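# Seat flat cable in connector and close latch

## Task

Push the end of the flat cable fully into the connector, then close the connector's latch; both must hold once the robot lets go.

## Robot and tools

Robot: two arms, left_arm (left hand, base near y = +0.458 m) and right_arm (right hand, base near y = -0.452 m), each with a five-finger hand. Scene frame: origin at table-top height midway between the nominal bases, +x away from the robot over the table, +y toward left_arm, +z up. Reported end_effector_position (m), end_effector_quat_wxyz and velocities are in this scene frame and may be off by a few cm.

Hand point: a point rigidly fixed to the palm, 0.15 m out from the wrist face. Its +z runs along the straight fingers, +y comes out of the palm, +x goes across the palm away from the thumb on the right hand and toward the thumb on the left hand. Straight fingertips extend about 0.06-0.07 m past the point and sit 0.06 m behind it along -y. A wrist bracket on the little-finger side and the wrist itself (which can hang up to 0.11 m below with palm down, 0.23 m with palm up) can strike the table or parts.

The 28-number row (shared by execute_actions and move), every value in [-1, 1]: left arm dx, dy, dz, rx, ry, rz; left hand little, ring, middle, index, thumb_bend, thumb_turn, force_limit, speed; then the same 14 for the right arm and hand. Always send all 28 even when one arm is idle. dx..rz are offsets, not poses: they are measured from that arm's current Hand target along the Hand target's own axes. 1.0 equals 0.6 m of translation or 180 degrees; rx, ry, rz form a single rotation vector. Six zeros re-requests the current Hand target (useful when the hand point has settled short of it). The controller clips commanded orientation to 32 degrees from the measured one each step.

Hand values are absolute targets: fingers +1 straight, -1 curled; thumb_bend +1 straight, -1 bent; thumb_turn +1 beside the palm, -1 across in front of it. force_limit maps -1..+1 to roughly 0..10 N at the fingertip (0..15 N for the two thumb motors); speed rises from near zero at -1 to full at +0.48 and above. For gentle contact close with speed -0.94 or lower. To keep a hand unchanged, repeat the eight numbers you last sent it; if nothing was sent yet this scene, use its hand_measured six values plus hand_force_limit and hand_speed. A motor only starts when its target changes by at least 0.002.

execute_actions(actions, cameras): actions is a list of actions; each action is up to 15 rows, each row one 1/30 s step, and a short action repeats its last row to fill 15 steps. Every row in an action counts from the Hand target at that action's start, so repeating an offset in a new action moves further. Images come back only when actions is empty or cameras names them (["all"] for every camera).

move(target, speed, blend, stop_force, zero, blocking, cameras): drives each hand point in a straight line to the offset given in target (one 28-number row, or up to 15 rows all counted from the same starting Hand targets). speed is m/s (0.002-3.6, default 0.25; turning limited to twice that in rad/s). blend in metres rounds corners in a list. stop_force (3-120 N, both arms) ends an arm's path when its wrist sensor feels that much resistance; avoid it when rotating, and leave it out when backing away from something you are pressing. zero (default true) re-zeroes before the move. blocking=false returns after about 0.5 s and cannot be combined with stop_force. The result adds a move: line such as done, off_target, moving, held or fault, plus limits (paced = pose clipped, held = steps withheld). Moves are capped at 10 s and do not avoid obstacles or the other arm; do not route near an arm's own base.

wait(seconds 0-10): lets time pass holding commands. stop: brakes a running move. zoom_image(camera, region [x0,y0,x1,y1] pixels, max 504 each side): enlarges part of the latest image from cam_head_left, cam_head_right, cam_high, cam_left_wrist or cam_right_wrist (all 672x504). show_instructions: shows the scene's reference pictures. zero_wrist_force(arm): re-zeroes one wrist sensor. finished_scene(scene): ends the scene irreversibly; call it only when the cable is seated and the latch closed.

Results: Hand target (last commanded pose after clipping, the base for next offsets), end_effector pose, joint positions/torques, Wrist force and Wrist torque in the end effector's axes (a third line gives the peak since last shown), hand_measured, hand_stopped_by (moving, target, force, stalled, fault), hand_load_n (positive when pushed open), motor temperatures, and the scene number.

Cautions: arms are stiff; aiming even slightly beyond a firm contact can trigger a fault. Net outside force around 150 N or joint torque over its limit (wrist joints 24.3 N m) stops the arm for 10 s; motors at 85 °C brake the arm for 30-60 s. Approach slowly, use small stop_force for touching, press briefly then back off in the same reply. Avoid slamming, dropping things, knocking parts off the table, excessive finger force, and any contact between the two arms or hands.

Each tool is called after "Request:" as name(argument=value, ...) on one line, values as JSON.

Reference images:

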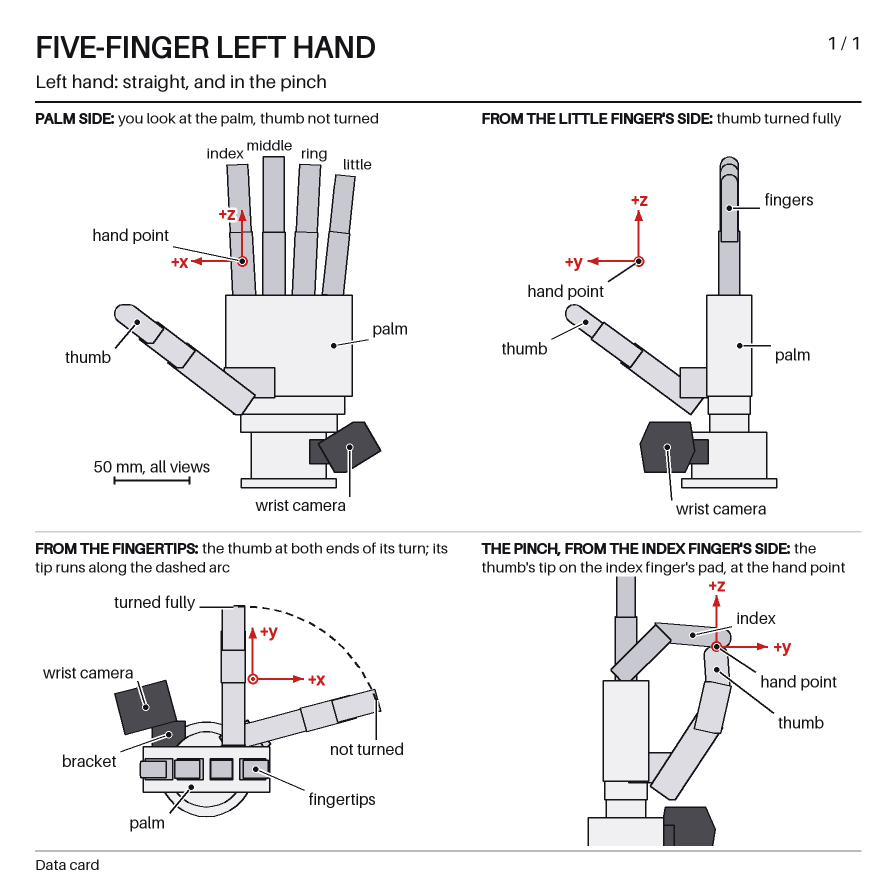

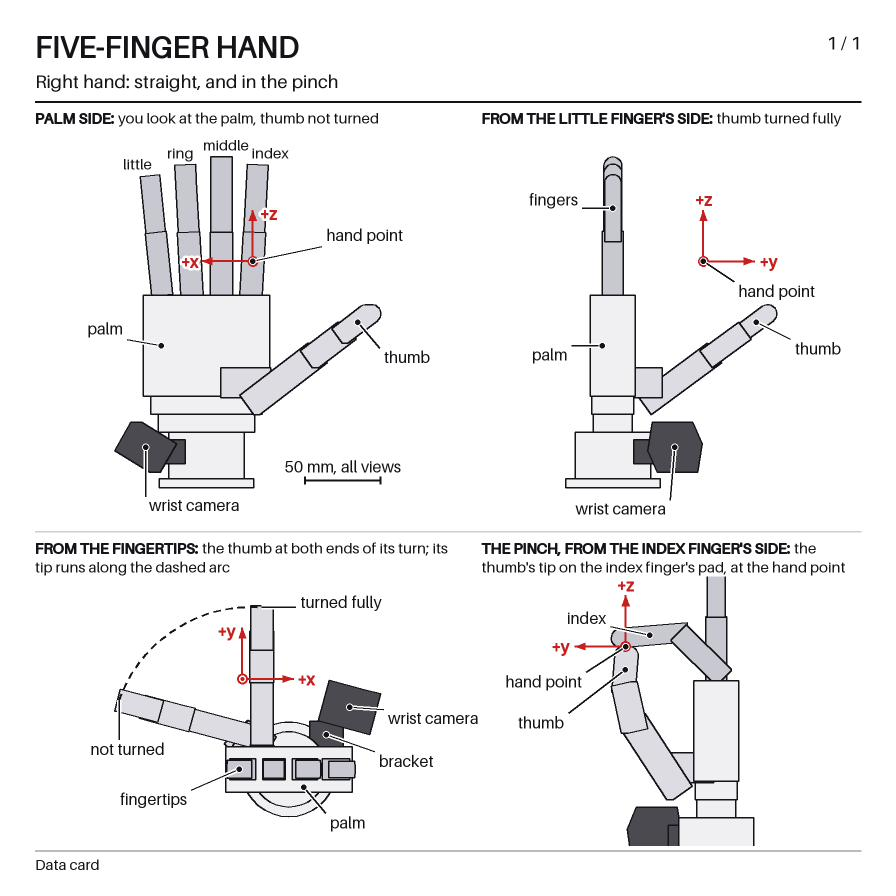

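## Session

Request:
execute_actions(actions=[])

Scene clock: 0.00 s.
left_arm: end_effector_position=(+0.3872, +0.5477, +0.1586) hand_measured=(+1.000, +1.000, +1.000, +1.000, +1.000, +1.000) hand_load_n=(+0.0, +0.0, +0.0, +0.0, +0.0, +0.0) hand_stopped_by=(target, target, target, target, target, target) hand_force_limit=0.00 hand_speed=-0.80 end_effector_quat_wxyz=(-0.129, +0.848, +0.502, -0.114) | right_arm: end_effector_position=(+0.5366, +0.2401, +0.1400) hand_measured=(+1.000, +1.000, +1.000, +1.000, +1.000, +1.000) hand_load_n=(+0.0, +0.0, +0.0, +0.0, +0.0, +0.0) hand_stopped_by=(target, target, target, target, target, target) hand_force_limit=0.00 hand_speed=-0.80 end_effector_quat_wxyz=(+0.552, -0.458, +0.480, -0.505)
Joint positions: left_arm=[3.58 -1.999 -1.559 1.729 -1.804 0.907] | right_arm=[0.954 -0.652 1.058 -0.599 2.462 -3.223]
Joint velocities: within noise
Joint torques (N m): no reading
Motor temperatures (°C): left_arm=[37 30 36 41 44 36] | right_arm=[34 32 38 38 40 44]
Wrist force (N): no reading
Wrist torque (N m): no reading
Wrist force, peak (N): no reading
Hand target: left_arm +0.3872, +0.5477, +0.1586; -0.129, +0.848, +0.502, -0.114 | right_arm +0.5366, +0.2401, +0.1400; +0.552, -0.458, +0.480, -0.505

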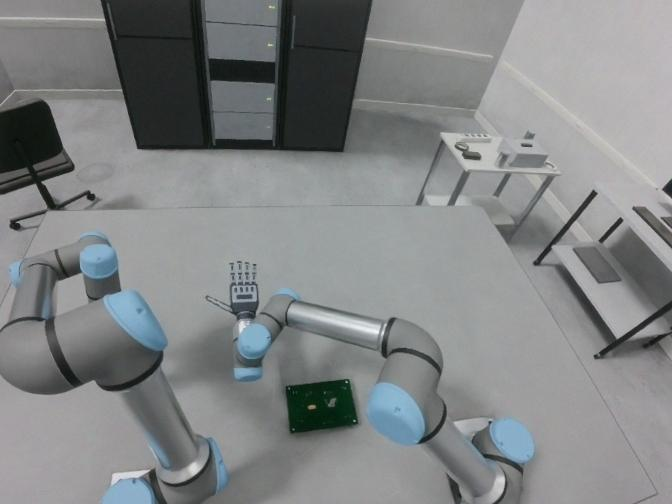

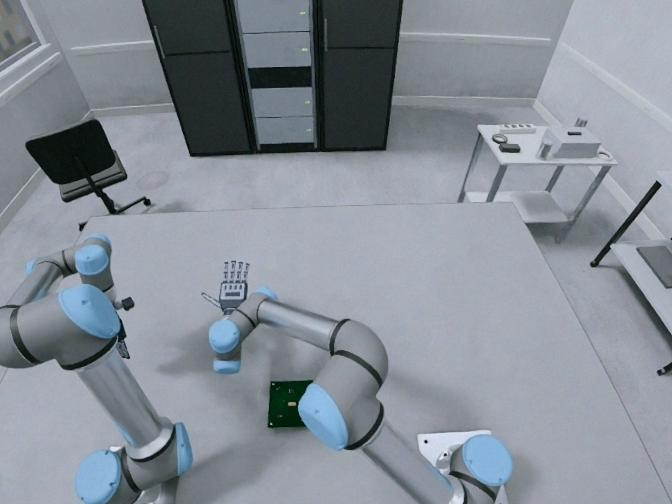

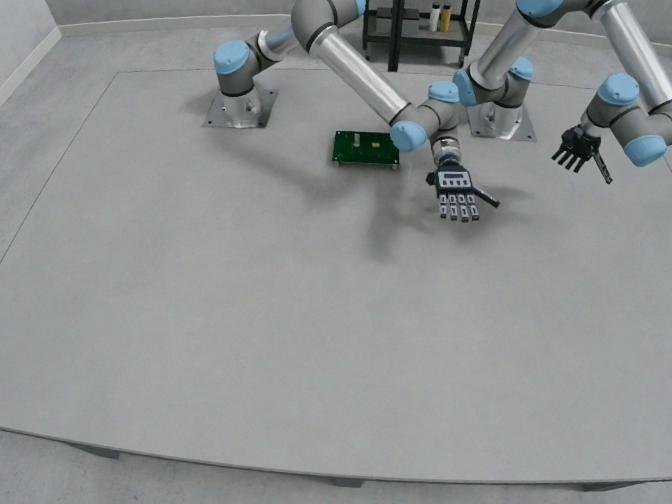

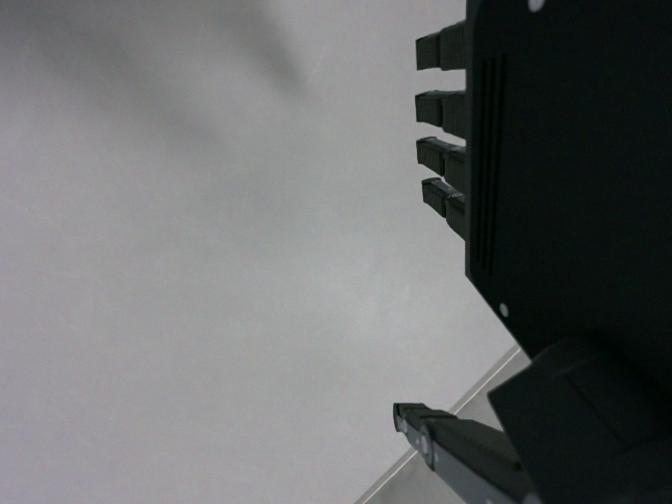

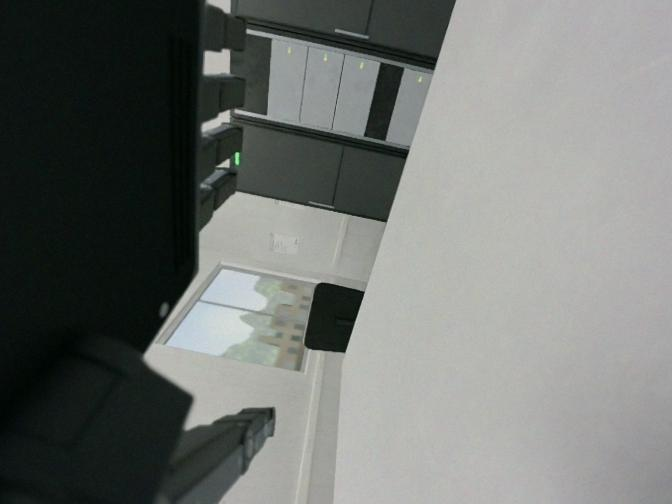

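Request:
zoom_image(camera="cam_head_left", region=[270, 365, 370, 440])

Request:
zoom_image(camera="cam_high", region=[320, 115, 420, 190])

Scaled by 5.040 from the camera's 672x504 image, which has a finer 960x720 frame.

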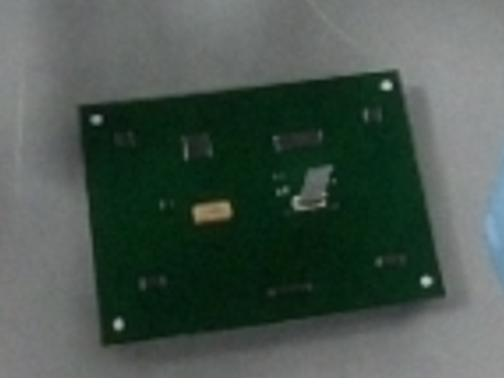

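Scaled by 5.040 from the camera's 672x504 image, which has a finer 960x720 frame.

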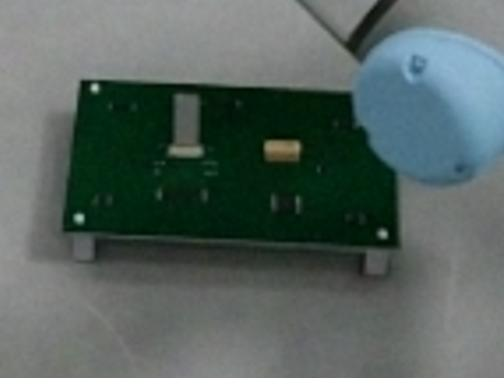

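Request:
move(target=[0,0,0,0,0,0,1,1,1,1,1,1,0,-0.8, 0.134,-0.381,-0.294,-0.5,0,0,1,1,1,1,1,1,0,-0.8], speed=0.4, cameras=["all"])

Scene clock: 63.23 s.
left_arm: end_effector_position=(+0.3872, +0.5477, +0.1586) hand_measured=(+1.000, +1.000, +1.000, +1.000, +1.000, +1.000) hand_load_n=(+0.0, +0.0, +0.0, +0.0, +0.0, +0.0) hand_stopped_by=(target, target, target, target, target, target) hand_force_limit=0.00 hand_speed=-0.80 end_effector_quat_wxyz=(-0.129, +0.848, +0.502, -0.114) | right_arm: end_effector_position=(+0.3359, +0.1389, +0.3389) hand_measured=(+1.000, +1.000, +1.000, +1.000, +1.000, +1.000) hand_load_n=(+0.0, +0.0, +0.0, +0.0, +0.0, +0.0) hand_stopped_by=(target, target, target, target, target, target) hand_force_limit=0.00 hand_speed=-0.80 end_effector_quat_wxyz=(-0.210, +0.673, -0.709, -0.020)
Joint positions: left_arm=[3.58 -1.999 -1.559 1.729 -1.804 0.907] | right_arm=[0.721 -0.6 0.035 1.716 1.502 -2.387]
Joint torques (N m): left_arm=[1.03 35.45 18.21 -2.96 -0.03 0.25] | right_arm=[4.04 -41.17 -21.94 -0.95 2.19 0.83]
Wrist force (N): left_arm=[0.0 -0.1 0.1] | right_arm=[-0.2 0.3 -0.1]
Wrist torque (N m): left_arm=[-0.02 0.01 0.01] | right_arm=[0.10 0.18 -0.10]
Wrist force, peak (N): left_arm=[0.5 0.0 0.3] | right_arm=[-0.1 1.6 0.1]
Hand target: left_arm +0.3872, +0.5477, +0.1586; -0.129, +0.848, +0.502, -0.114 | right_arm +0.3367, +0.1401, +0.3397; -0.067, +0.714, -0.697, +0.018
Off the commanded pose: left_arm 0.000 m, 0 deg | right_arm 0.002 m, 18 deg.
elbow stopped short (right arm): the move would have taken joint 3 (elbow) straighter than the controller allows.
move: off_target (right_arm)
camera_calibration:
cam_right_wrist: T_world_to_cam=[[-0.94866, -0.158471, -0.273736, 0.434768], [-0.309236, 0.646532, 0.697402, -0.22498], [0.0664609, 0.746246, -0.662344, 0.214821], [0, 0, 0, 1]] pos_world=[0.328598, 0.0540456, 0.418198]

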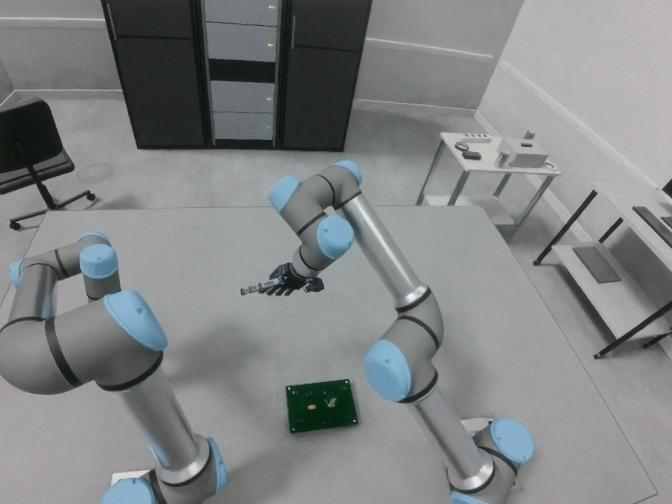

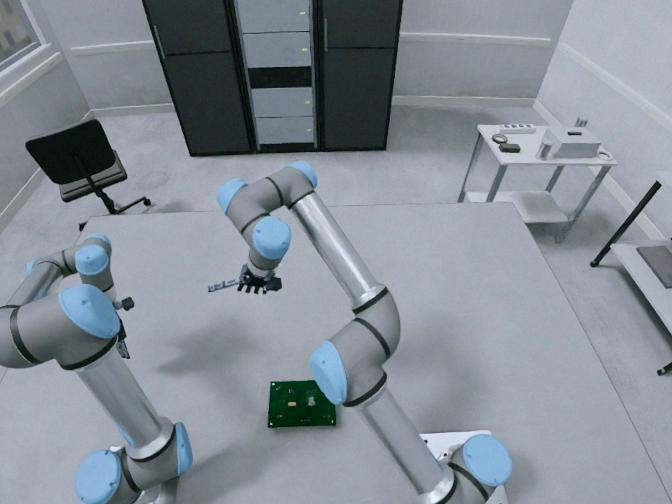

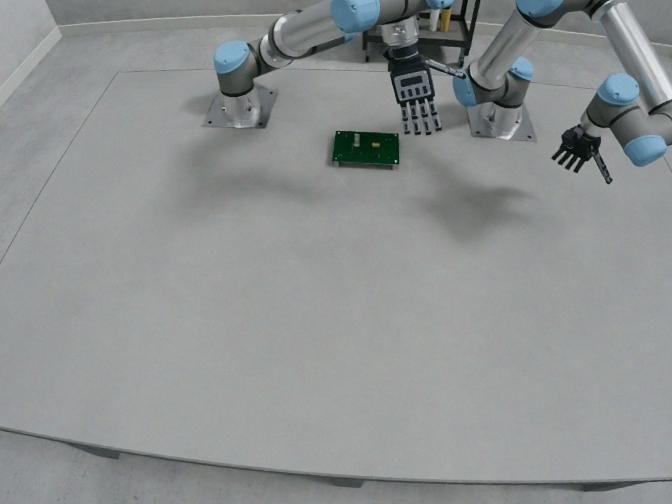

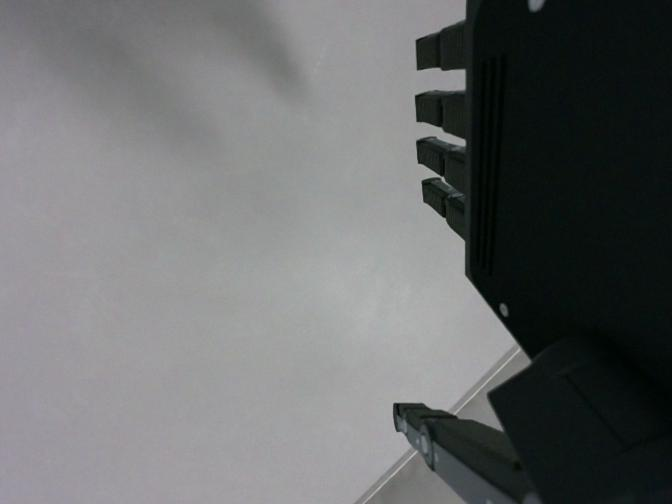

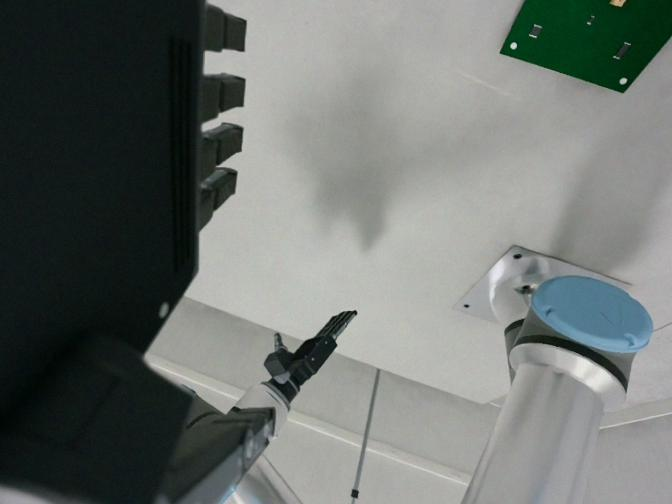

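Request:
move(target=[0,0,0,0,0,0,1,1,1,1,1,1,0,-0.8, 0.291,0.294,0.18,-0.038,0.022,0.006,1,1,1,1,1,1,0,-0.8], speed=0.3, cameras=["cam_head_left","cam_high","cam_right_wrist"])

Scene clock: 80.00 s.
left_arm: end_effector_position=(+0.3872, +0.5477, +0.1586) hand_measured=(+1.000, +1.000, +1.000, +1.000, +1.000, +1.000) hand_load_n=(+0.0, +0.0, +0.0, +0.0, +0.0, +0.0) hand_stopped_by=(target, target, target, target, target, target) hand_force_limit=0.00 hand_speed=-0.80 end_effector_quat_wxyz=(-0.129, +0.848, +0.502, -0.114) | right_arm: end_effector_position=(+0.1795, -0.0299, +0.1998) hand_measured=(+1.000, +1.000, +1.000, +1.000, +1.000, +1.000) hand_load_n=(+0.0, +0.5, +0.0, +0.0, +0.0, +0.0) hand_stopped_by=(target, target, target, target, target, target) hand_force_limit=0.00 hand_speed=-0.80 end_effector_quat_wxyz=(+0.000, +0.709, -0.705, +0.000)
Joint positions: left_arm=[3.58 -1.999 -1.559 1.729 -1.804 0.907] | right_arm=[0.694 -1.121 1.366 1.325 1.571 -2.486]
Joint torques (N m): left_arm=[0.5 35.27 18.14 -2.98 -0.11 0.17] | right_arm=[4.58 -22.24 -10.75 4.22 -1.91 1.97]
Wrist force (N): left_arm=[0.2 -0.2 -0.1] | right_arm=[0.3 0.7 -0.3]
Wrist torque (N m): left_arm=[-0.01 -0.02 0.01] | right_arm=[0.22 0.06 0.02]
Wrist force, peak (N): left_arm=[0.0 -0.5 0.3] | right_arm=[1.4 2.1 0.8]
Hand target: left_arm +0.3872, +0.5477, +0.1586; -0.129, +0.848, +0.502, -0.114 | right_arm +0.1794, -0.0300, +0.1997; +0.000, +0.709, -0.705, +0.000
Off the commanded pose: left_arm 0.000 m, 0 deg | right_arm 0.000 m, 0 deg.
move: done
camera_calibration:
cam_right_wrist: T_world_to_cam=[[-0.966593, -0.250219, 0.0555714, 0.1562], [-0.186341, 0.834866, 0.517953, -0.0476729], [-0.175996, 0.490295, -0.853602, 0.333231], [0, 0, 0, 1]] pos_world=[0.200746, -0.0844964, 0.300458]
Images, in order (width x height): cam_head_left 672x504, cam_high 672x504, cam_right_wrist 672x504.

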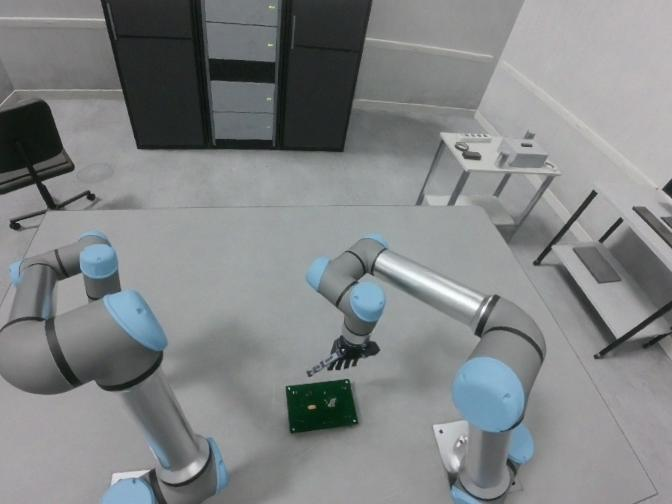

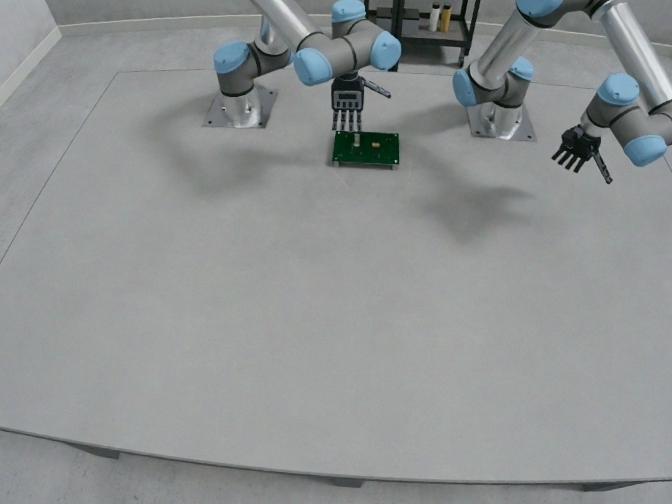

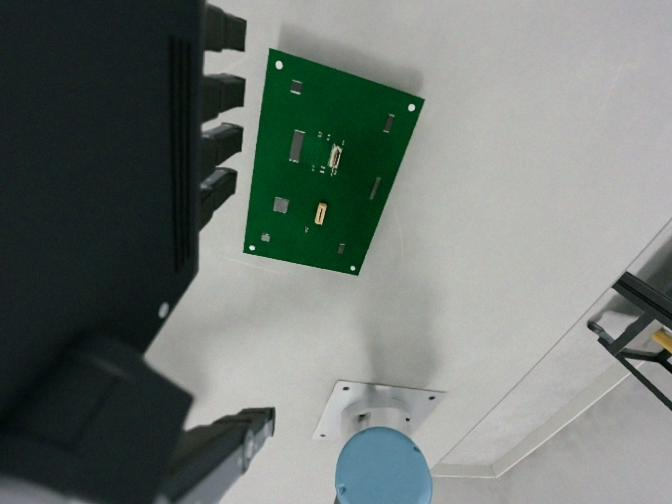

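Request:
zoom_image(camera="cam_right_wrist", region=[290, 115, 380, 185])

Request:
zoom_image(camera="cam_head_left", region=[300, 380, 360, 425])

Request:
zoom_image(camera="cam_high", region=[325, 120, 405, 180])

Scaled by 5.600 from the camera's 672x504 image, which has a finer 960x720 frame.

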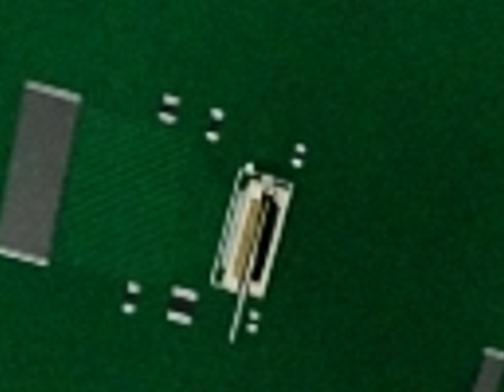

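Scaled by 8.400 from the camera's 672x504 image, which has a finer 960x720 frame.

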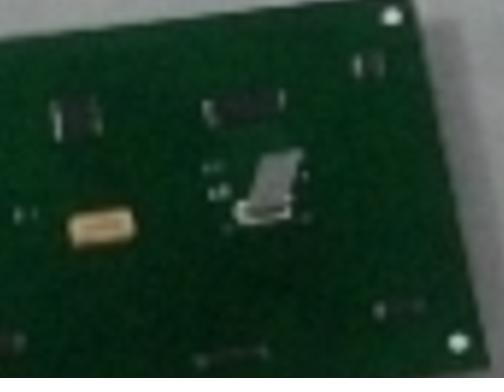

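Scaled by 6.300 from the camera's 672x504 image, which has a finer 960x720 frame.

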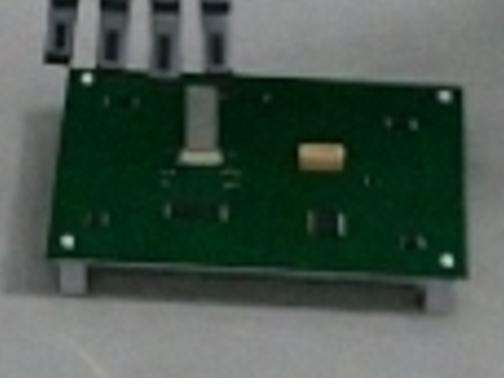

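Request:
move(target=[0,0,0,0,0,0,1,1,1,1,1,1,0,-0.8, 0,0,0.125,0,0,0,1,1,1,1,1,1,0,-0.8], speed=0.2, cameras=["cam_high","cam_right_wrist"])

Request:
zoom_image(camera="cam_right_wrist", region=[280, 70, 400, 190])

Scene clock: 97.07 s.
left_arm: end_effector_position=(+0.3872, +0.5477, +0.1586) hand_measured=(+1.000, +1.000, +1.000, +1.000, +1.000, +1.000) hand_load_n=(+0.0, +0.0, +0.0, +0.0, +0.0, +0.0) hand_stopped_by=(target, target, target, target, target, target) hand_force_limit=0.00 hand_speed=-0.80 end_effector_quat_wxyz=(-0.129, +0.848, +0.502, -0.114) | right_arm: end_effector_position=(+0.1795, -0.0299, +0.1247) hand_measured=(+1.000, +1.000, +1.000, +1.000, +1.000, +1.000) hand_load_n=(+0.0, +0.0, +0.0, +0.0, +0.0, +0.0) hand_stopped_by=(target, target, target, target, target, target) hand_force_limit=0.00 hand_speed=-0.80 end_effector_quat_wxyz=(+0.000, +0.709, -0.705, +0.000)
Joint positions: left_arm=[3.58 -1.999 -1.559 1.729 -1.804 0.907] | right_arm=[0.694 -1.063 1.479 1.153 1.571 -2.486]
Joint torques (N m): left_arm=[0.4 35.79 18.14 -3.14 -0.09 0.05] | right_arm=[0.82 -44.38 -15.33 0.98 -1.79 -0.76]
Wrist force (N): left_arm=[0.0 -0.1 0.0] | right_arm=[0.1 0.7 -0.3]
Wrist torque (N m): left_arm=[-0.01 0.00 0.00] | right_arm=[0.21 0.09 0.01]
Wrist force, peak (N): left_arm=[0.1 -0.5 0.1] | right_arm=[0.0 0.5 -1.8]
Hand target: left_arm +0.3872, +0.5477, +0.1586; -0.129, +0.848, +0.502, -0.114 | right_arm +0.1795, -0.0299, +0.1247; +0.000, +0.709, -0.705, +0.000
Off the commanded pose: left_arm 0.000 m, 0 deg | right_arm 0.000 m, 0 deg.
move: done
camera_calibration:
cam_right_wrist: T_world_to_cam=[[-0.966543, -0.250306, 0.0560438, 0.160275], [-0.186224, 0.835019, 0.51775, -0.00882252], [-0.176393, 0.489991, -0.853695, 0.26915], [0, 0, 0, 1]] pos_world=[0.200746, -0.0843961, 0.225357]
Images, in order (width x height): cam_high 672x504, cam_right_wrist 672x504.

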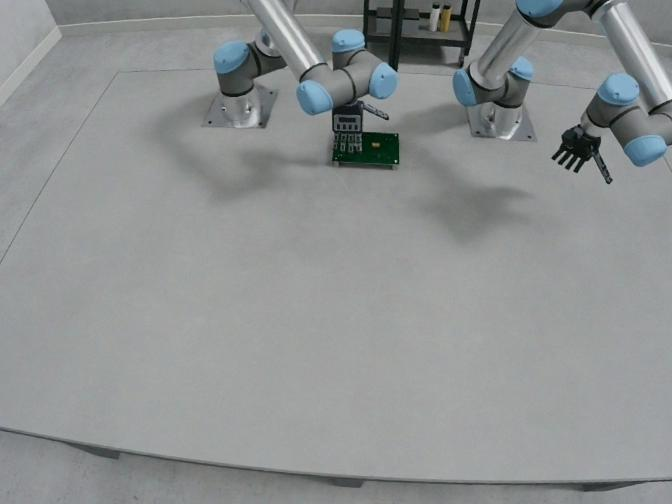

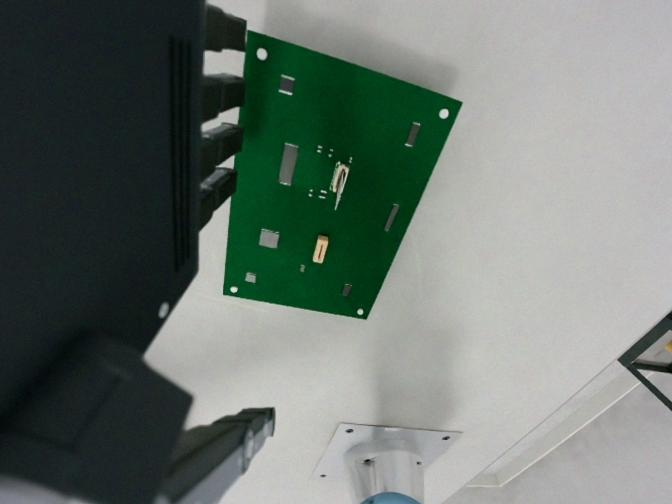

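Scaled by 4.200 from the camera's 672x504 image, which has a finer 960x720 frame.

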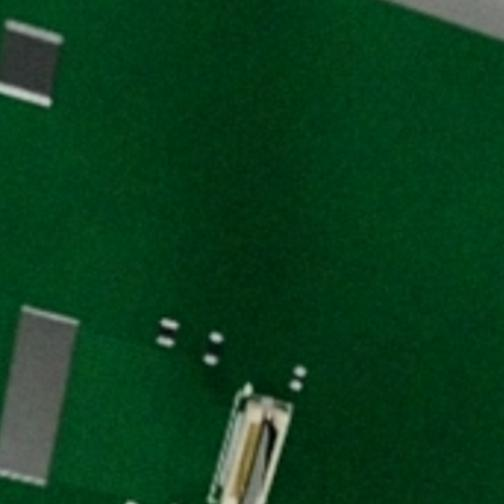

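Request:
zoom_image(camera="cam_right_wrist", region=[310, 145, 370, 220])

Scaled by 6.720 from the camera's 672x504 image, which has a finer 960x720 frame.

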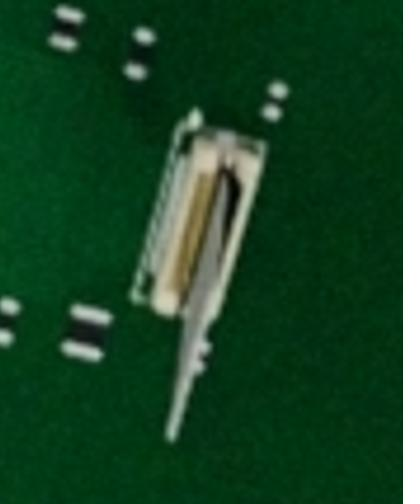

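Request:
move(target=[[0,0,0,0,0,0,1,1,1,1,1,1,0,-0.8, 0,0,-0.2,0,0,0,1,1,1,1,1,1,0,-0.8],[-0.701,0.07,-0.138,-0.0787,-0.473,0.0894,1,1,1,1,1,1,0,-0.8, 0.3,-0.1,-0.35,0,0,0,1,1,1,1,1,1,0,-0.8]], speed=0.35, cameras=["cam_head_left","cam_high","cam_left_wrist"])

Scene clock: 159.53 s.
left_arm: end_effector_position=(+0.2505, +0.1495, +0.2492) hand_measured=(+1.000, +1.000, +1.000, +1.000, +1.000, +1.000) hand_load_n=(+0.0, +0.0, +0.0, +0.0, +0.0, +0.0) hand_stopped_by=(target, target, target, target, target, target) hand_force_limit=0.00 hand_speed=-0.80 end_effector_quat_wxyz=(+0.354, +0.612, +0.353, -0.612) | right_arm: end_effector_position=(+0.2404, -0.2097, +0.3347) hand_measured=(+1.000, +1.000, +1.000, +1.000, +1.000, +1.000) hand_load_n=(+0.0, +0.0, +0.0, +0.0, +0.0, +0.0) hand_stopped_by=(target, target, target, target, target, target) hand_force_limit=0.00 hand_speed=-0.80 end_effector_quat_wxyz=(+0.000, +0.709, -0.705, +0.000)
Joint positions: left_arm=[3.34 -2.051 -2.247 1.157 -0.719 1.572] | right_arm=[0.246 -1.355 1.336 1.589 1.57 -2.934]
Joint torques (N m): left_arm=[-2 38.61 9.77 0.67 1.39 1.29] | right_arm=[6.24 -12.25 -8.81 -0.15 -1.23 1.03]
Wrist force (N): left_arm=[0.5 -0.7 -0.6] | right_arm=[0.0 0.2 -0.3]
Wrist torque (N m): left_arm=[0.03 -0.05 0.13] | right_arm=[0.14 0.10 -0.07]
Wrist force, peak (N): left_arm=[1.0 -0.4 0.5] | right_arm=[0.4 0.7 -2.6]
Hand target: left_arm +0.2505, +0.1494, +0.2493; +0.354, +0.612, +0.353, -0.612 | right_arm +0.2404, -0.2097, +0.3346; +0.000, +0.709, -0.705, +0.000
Off the commanded pose: left_arm 0.000 m, 0 deg | right_arm 0.000 m, 0 deg.
move: done
camera_calibration:
cam_left_wrist: T_world_to_cam=[[-0.840775, 0.478171, -0.253871, 0.210003], [0.437369, 0.323558, -0.839058, 0.0481688], [-0.319071, -0.816494, -0.481176, 0.438292], [0, 0, 0, 1]] pos_world=[0.295344, 0.24186, 0.304626]
Images, in order (width x height): cam_head_left 672x504, cam_high 672x504, cam_left_wrist 672x504.

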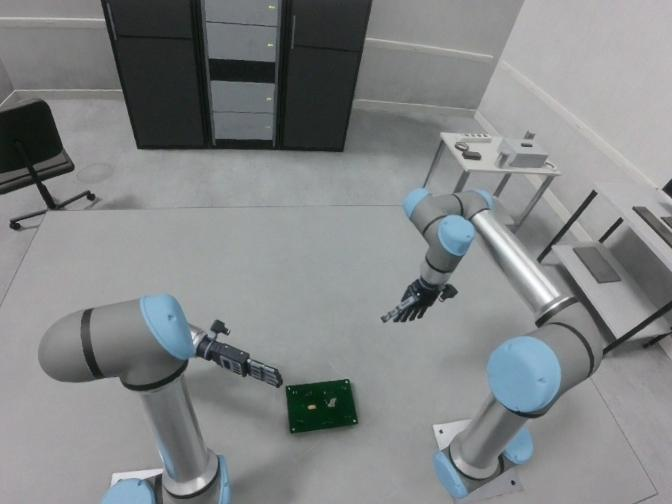

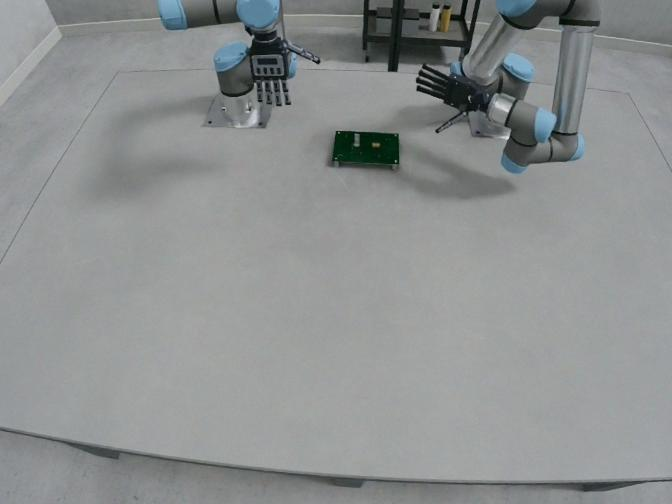

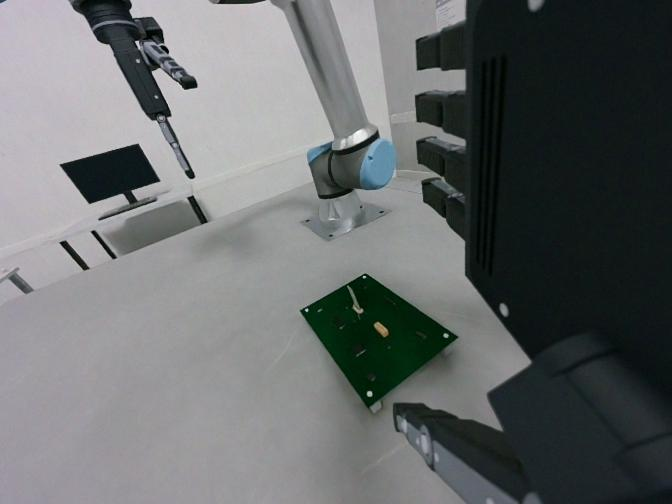

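Request:
move(target=[0.273,0.0634,0.328,0,0,0,1,1,1,1,1,-1,0,0, 0,0,0,0,0,0,1,1,1,1,1,1,0,-0.8], speed=0.2, cameras=["cam_left_wrist","cam_head_left"])

Scene clock: 173.60 s.
left_arm: end_effector_position=(+0.1997, +0.0075, +0.1261) hand_measured=(+1.000, +1.000, +1.000, +1.000, +1.000, -1.000) hand_load_n=(+0.0, +0.0, +0.0, +0.0, +0.0, +0.5) hand_stopped_by=(target, target, target, target, target, target) hand_force_limit=0.00 hand_speed=0.00 end_effector_quat_wxyz=(+0.353, +0.613, +0.353, -0.613) | right_arm: end_effector_position=(+0.2404, -0.2097, +0.3346) hand_measured=(+1.000, +1.000, +1.000, +1.000, +1.000, +1.000) hand_load_n=(+0.0, +0.0, +0.0, +0.0, +0.0, +0.0) hand_stopped_by=(target, target, target, target, target, target) hand_force_limit=0.00 hand_speed=-0.80 end_effector_quat_wxyz=(+0.000, +0.709, -0.705, +0.000)
Joint positions: left_arm=[2.938 -2.408 -2.196 1.461 -0.319 1.573] | right_arm=[0.246 -1.355 1.336 1.589 1.571 -2.934]
Joint torques (N m): left_arm=[-0.58 34.29 4.32 -0.36 0.58 0.1] | right_arm=[9.4 -13.57 -8.87 0.01 2.06 -1.55]
Wrist force (N): left_arm=[1.8 -0.2 -0.5] | right_arm=[0.1 0.4 0.0]
Wrist torque (N m): left_arm=[0.13 -0.24 0.13] | right_arm=[0.15 0.07 -0.06]
Wrist force, peak (N): left_arm=[4.2 -0.5 3.9] | right_arm=[0.2 0.6 -0.6]
Hand target: left_arm +0.1997, +0.0075, +0.1261; +0.353, +0.613, +0.353, -0.613 (not the last commanded pose) | right_arm +0.2404, -0.2097, +0.3346; +0.000, +0.709, -0.705, +0.000
Off the commanded pose: left_arm 0.064 m, 0 deg | right_arm 0.000 m, 0 deg.
FORCE FAULT: contact force on the left arm reached its limit, and that arm stopped. The contact can be on any part of that arm, not only on its tool. That arm's remaining commands of this call were not run. That arm is still stopped at the end of this call. That arm stays stopped for about 10 more seconds. Until then a move that you send moves the other arm only, and its call returns only when the move has ended. Once the stop has ended, the next robot result says so. If the stop ends while you think or write, that arm runs what you send next, counted from a new Hand target: where the arm stands when the stop ends. While its stop runs, that arm, its gripper or tool too, takes no new command. Until it ends, the stop uses up actions while you think or wait. An arm that is not stopped still takes commands.
move: fault (left_arm)
camera_calibration:
cam_left_wrist: T_world_to_cam=[[-0.839823, 0.479948, -0.253665, 0.203641], [0.437778, 0.322458, -0.839268, 0.0129229], [-0.321009, -0.815886, -0.480919, 0.247281], [0, 0, 0, 1]] pos_world=[0.244744, 0.0998489, 0.181424]
Images, in order (width x height): cam_head_left 672x504, cam_left_wrist 672x504.

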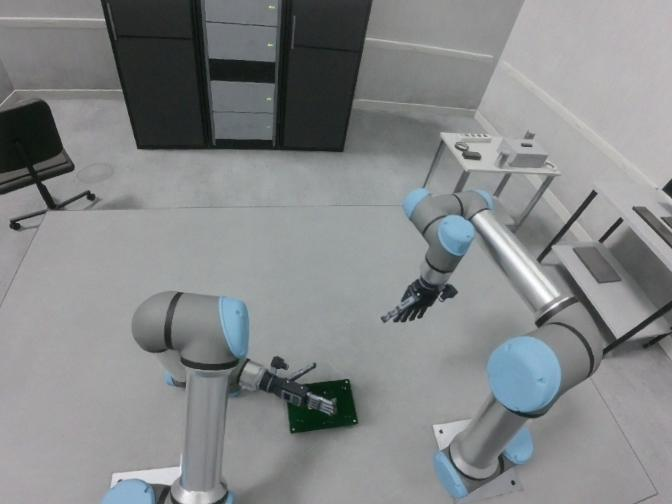

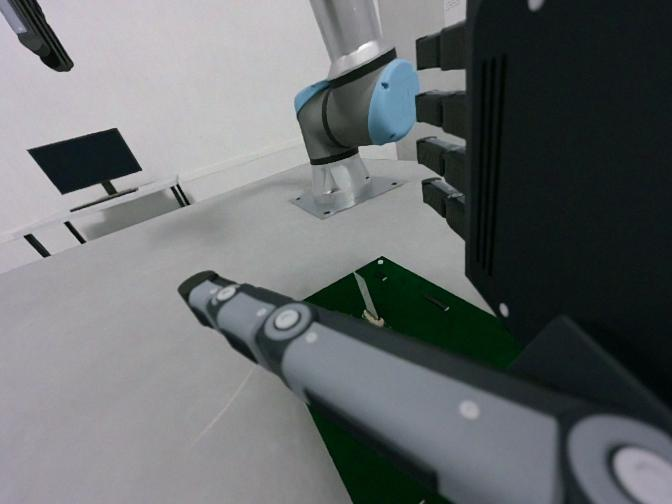

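Request:
zoom_image(camera="cam_left_wrist", region=[340, 250, 460, 350])

Scaled by 4.200 from the camera's 672x504 image, which has a finer 960x720 frame.

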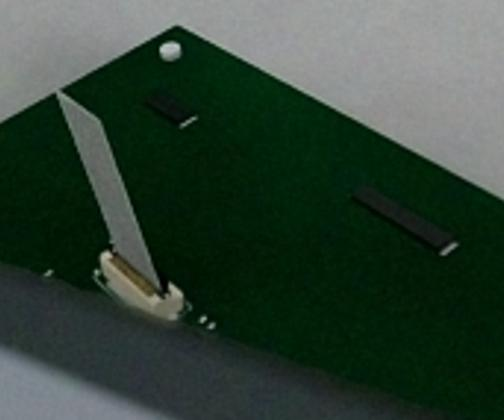

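Request:
wait(seconds=5)

Scene clock: 202.80 s.
left_arm: end_effector_position=(+0.1997, +0.0075, +0.1261) hand_measured=(+1.000, +1.000, +1.000, +1.000, +1.000, -1.000) hand_load_n=(+0.0, +0.0, +0.0, +0.0, +0.0, +0.5) hand_stopped_by=(target, target, target, target, target, target) hand_force_limit=0.00 hand_speed=0.00 end_effector_quat_wxyz=(+0.353, +0.613, +0.353, -0.613) | right_arm: end_effector_position=(+0.2404, -0.2097, +0.3346) hand_measured=(+1.000, +1.000, +1.000, +1.000, +1.000, +1.000) hand_load_n=(-0.5, +0.0, +0.0, +0.0, +0.0, +0.0) hand_stopped_by=(target, target, target, target, target, target) hand_force_limit=0.00 hand_speed=-0.80 end_effector_quat_wxyz=(+0.000, +0.709, -0.705, +0.000)
Joint positions: left_arm=[2.938 -2.408 -2.196 1.461 -0.319 1.573] | right_arm=[0.246 -1.355 1.336 1.589 1.571 -2.934]
Joint torques (N m): left_arm=[0.86 35.16 3.35 -0.57 0.23 0.2] | right_arm=[9.72 -14.07 -9.06 0.03 1.8 -1.44]
Wrist force (N): left_arm=[1.6 -0.1 -0.7] | right_arm=[0.1 0.5 -0.2]
Wrist torque (N m): left_arm=[0.14 -0.22 0.12] | right_arm=[0.17 0.08 -0.06]
Wrist force, peak (N): left_arm=[2.0 0.0 -0.8] | right_arm=[0.4 0.7 -0.5]
Hand target: left_arm +0.1997, +0.0075, +0.1261; +0.353, +0.613, +0.353, -0.613 (not the last commanded pose) | right_arm +0.2404, -0.2097, +0.3346; +0.000, +0.709, -0.705, +0.000
Off the commanded pose: left_arm 0.064 m, 0 deg | right_arm 0.000 m, 0 deg.
FORCE FAULT, CONTINUED: the left arm's stop, for the force fault that an earlier result reported, is over. The rest of the stop counts as 20 of the actions that you can send in this scene. During its stop the left arm's controller moved it back a little. That arm's target is now where it stood when the stop ended, not its last command. That arm accepts commands again.
wait: 5.00 s; at rest from the start

Request:
move(target=[[-0.08,0,0,0,0.111,0,1,1,1,1,1,-1,0,0, 0,0,0,0,0,0,1,1,1,1,1,1,0,-0.8],[0.0436,-0.014,0.008,0,0.111,0,1,1,1,1,1,-1,0,0, 0,0,0,0,0,0,1,1,1,1,1,1,0,-0.8]], speed=0.15, stop_force=15, cameras=["cam_left_wrist"])

Scene clock: 211.37 s.
left_arm: end_effector_position=(+0.1900, +0.0075, +0.1000) hand_measured=(+1.000, +1.000, +1.000, +1.000, +1.000, -1.000) hand_load_n=(+0.0, +0.0, -0.5, +0.0, +0.0, +0.5) hand_stopped_by=(target, target, target, target, target, target) hand_force_limit=0.00 hand_speed=0.00 end_effector_quat_wxyz=(+0.287, +0.710, +0.409, -0.497) | right_arm: end_effector_position=(+0.2404, -0.2097, +0.3346) hand_measured=(+1.000, +1.000, +1.000, +1.000, +1.000, +1.000) hand_load_n=(+0.0, -0.5, +0.5, +0.0, +0.0, +0.0) hand_stopped_by=(target, target, target, target, target, target) hand_force_limit=0.00 hand_speed=-0.80 end_effector_quat_wxyz=(+0.000, +0.709, -0.705, +0.000)
Joint positions: left_arm=[2.862 -2.202 -2.022 2.067 -0.422 0.63] | right_arm=[0.246 -1.355 1.336 1.589 1.571 -2.934]
Joint torques (N m): left_arm=[6.68 24.97 21.59 0.08 -0.51 1.46] | right_arm=[9.71 -14.53 -9.66 0 1.84 -1.57]
Wrist force (N): left_arm=[1.1 0.1 -0.3] | right_arm=[0.1 0.5 -0.4]
Wrist torque (N m): left_arm=[0.12 -0.14 0.14] | right_arm=[0.19 0.08 -0.07]
Wrist force, peak (N): left_arm=[2.7 0.1 0.2] | right_arm=[0.0 0.8 -0.1]
Hand target: left_arm +0.1900, +0.0075, +0.1000; +0.287, +0.710, +0.409, -0.497 | right_arm +0.2404, -0.2097, +0.3346; +0.000, +0.709, -0.705, +0.000
Off the commanded pose: left_arm 0.000 m, 0 deg | right_arm 0.000 m, 0 deg.
move: done
camera_calibration:
cam_left_wrist: T_world_to_cam=[[-0.796167, 0.555156, -0.240666, 0.178756], [0.566636, 0.544564, -0.618364, -0.0530392], [-0.21223, -0.628691, -0.748135, 0.236332], [0, 0, 0, 1]] pos_world=[0.22253, 0.0782257, 0.187032]
Images, in order (width x height): cam_left_wrist 672x504.

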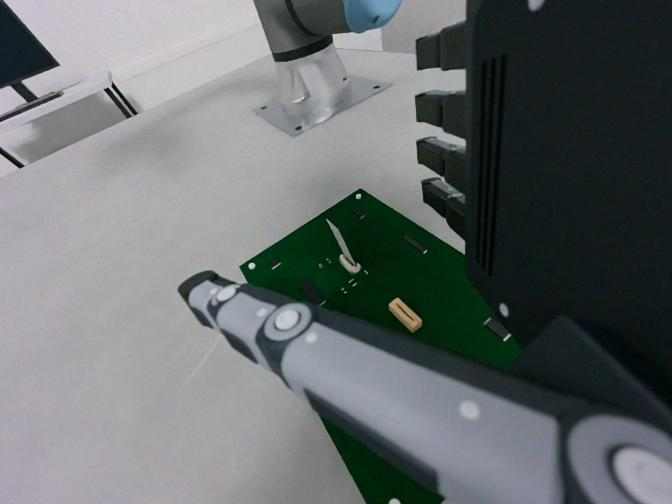

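Request:
zoom_image(camera="cam_left_wrist", region=[310, 210, 390, 290])

Scaled by 6.300 from the camera's 672x504 image, which has a finer 960x720 frame.

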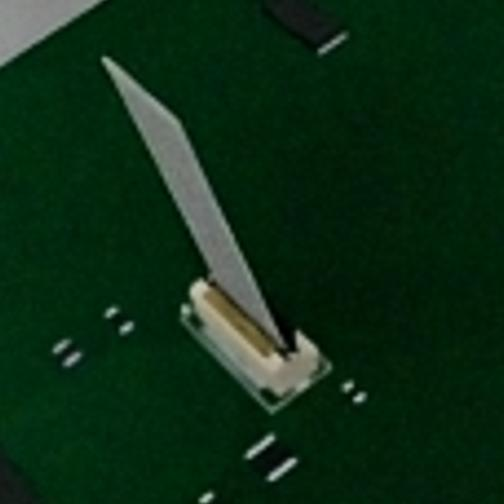

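Request:
move(target=[[-0.1,0,-0.25,0,0,0,1,1,1,1,1,-1,0,0, 0,0,0,0,0,0,1,1,1,1,1,1,0,-0.8],[-0.1,0,-0.25,0,0,0,1,1,1,1,1,-1,0,0, -0.1,0.2,0.142,0.1305,-0.1305,0.487,1,1,1,1,1,1,0,-0.8],[-0.1,0,-0.25,0,0,0,1,1,1,1,1,-1,0,0, -0.25,0.184,0.383,0.1305,-0.1305,0.487,1,1,1,1,1,1,0,-0.8]], speed=0.3, stop_force=15, cameras=["cam_right_wrist","cam_head_left","cam_high"])

Scene clock: 252.93 s.
left_arm: end_effector_position=(+0.2505, +0.1118, +0.2075) hand_measured=(+1.000, +1.000, +1.000, +1.000, +1.000, -1.000) hand_load_n=(+0.0, +0.0, +0.0, +0.0, +0.0, +0.0) hand_stopped_by=(target, target, target, target, target, target) hand_force_limit=0.00 hand_speed=0.00 end_effector_quat_wxyz=(+0.287, +0.710, +0.409, -0.497) | right_arm: end_effector_position=(+0.1293, -0.0602, +0.1048) hand_measured=(+1.000, +1.000, +1.000, +1.000, +1.000, +1.000) hand_load_n=(+0.0, +0.0, +0.0, +0.0, -0.5, +0.0) hand_stopped_by=(target, target, target, target, target, target) hand_force_limit=0.00 hand_speed=-0.80 end_effector_quat_wxyz=(+0.259, -0.004, +0.966, +0.001)
Joint positions: left_arm=[3.177 -1.993 -2.063 1.515 -0.648 1.071] | right_arm=[1.117 -1.351 2.025 0.629 2.027 -0.557]
Joint torques (N m): left_arm=[7.81 38.93 0.32 -5.07 -1.04 1.42] | right_arm=[-9.97 -9.67 -5.18 -0.57 -1.33 1.26]
Wrist force (N): left_arm=[1.4 0.0 -0.2] | right_arm=[-0.4 0.2 0.7]
Wrist torque (N m): left_arm=[0.12 -0.20 0.14] | right_arm=[0.07 0.21 0.14]
Wrist force, peak (N): left_arm=[2.1 0.0 1.5] | right_arm=[0.6 1.2 2.2]
Hand target: left_arm +0.2505, +0.1118, +0.2075; +0.287, +0.710, +0.409, -0.497 | right_arm +0.1293, -0.0602, +0.1048; +0.259, -0.004, +0.966, +0.001
Off the commanded pose: left_arm 0.000 m, 0 deg | right_arm 0.000 m, 0 deg.
move: done
camera_calibration:
cam_right_wrist: T_world_to_cam=[[-0.247287, 0.966155, -0.0734418, 0.0991332], [0.46395, 0.184608, 0.866412, -0.14236], [0.850646, 0.18018, -0.493899, 0.0690823], [0, 0, 0, 1]] pos_world=[0.0317978, -0.0819445, 0.164743]
Images, in order (width x height): cam_head_left 672x504, cam_high 672x504, cam_right_wrist 672x504.

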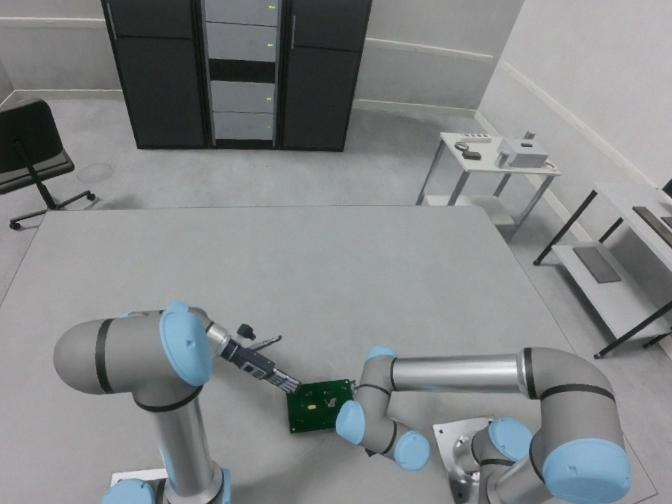

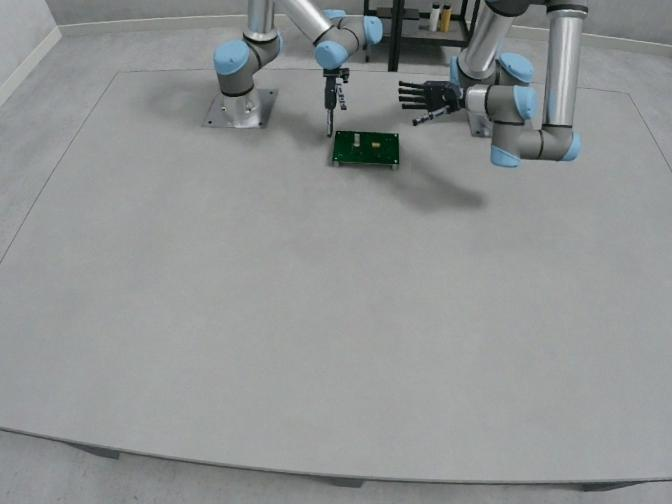

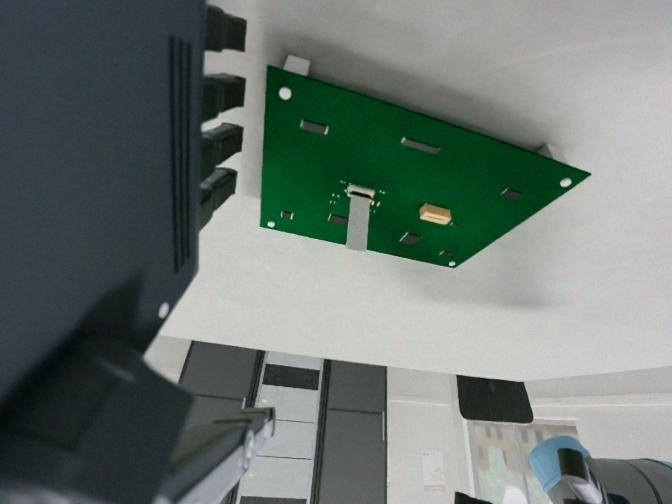

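Request:
zoom_image(camera="cam_right_wrist", region=[325, 165, 400, 255])

Scaled by 5.600 from the camera's 672x504 image, which has a finer 960x720 frame.

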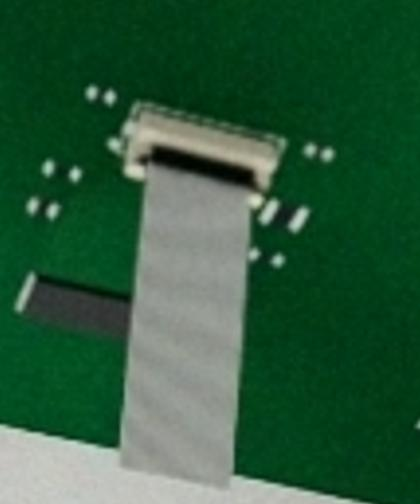

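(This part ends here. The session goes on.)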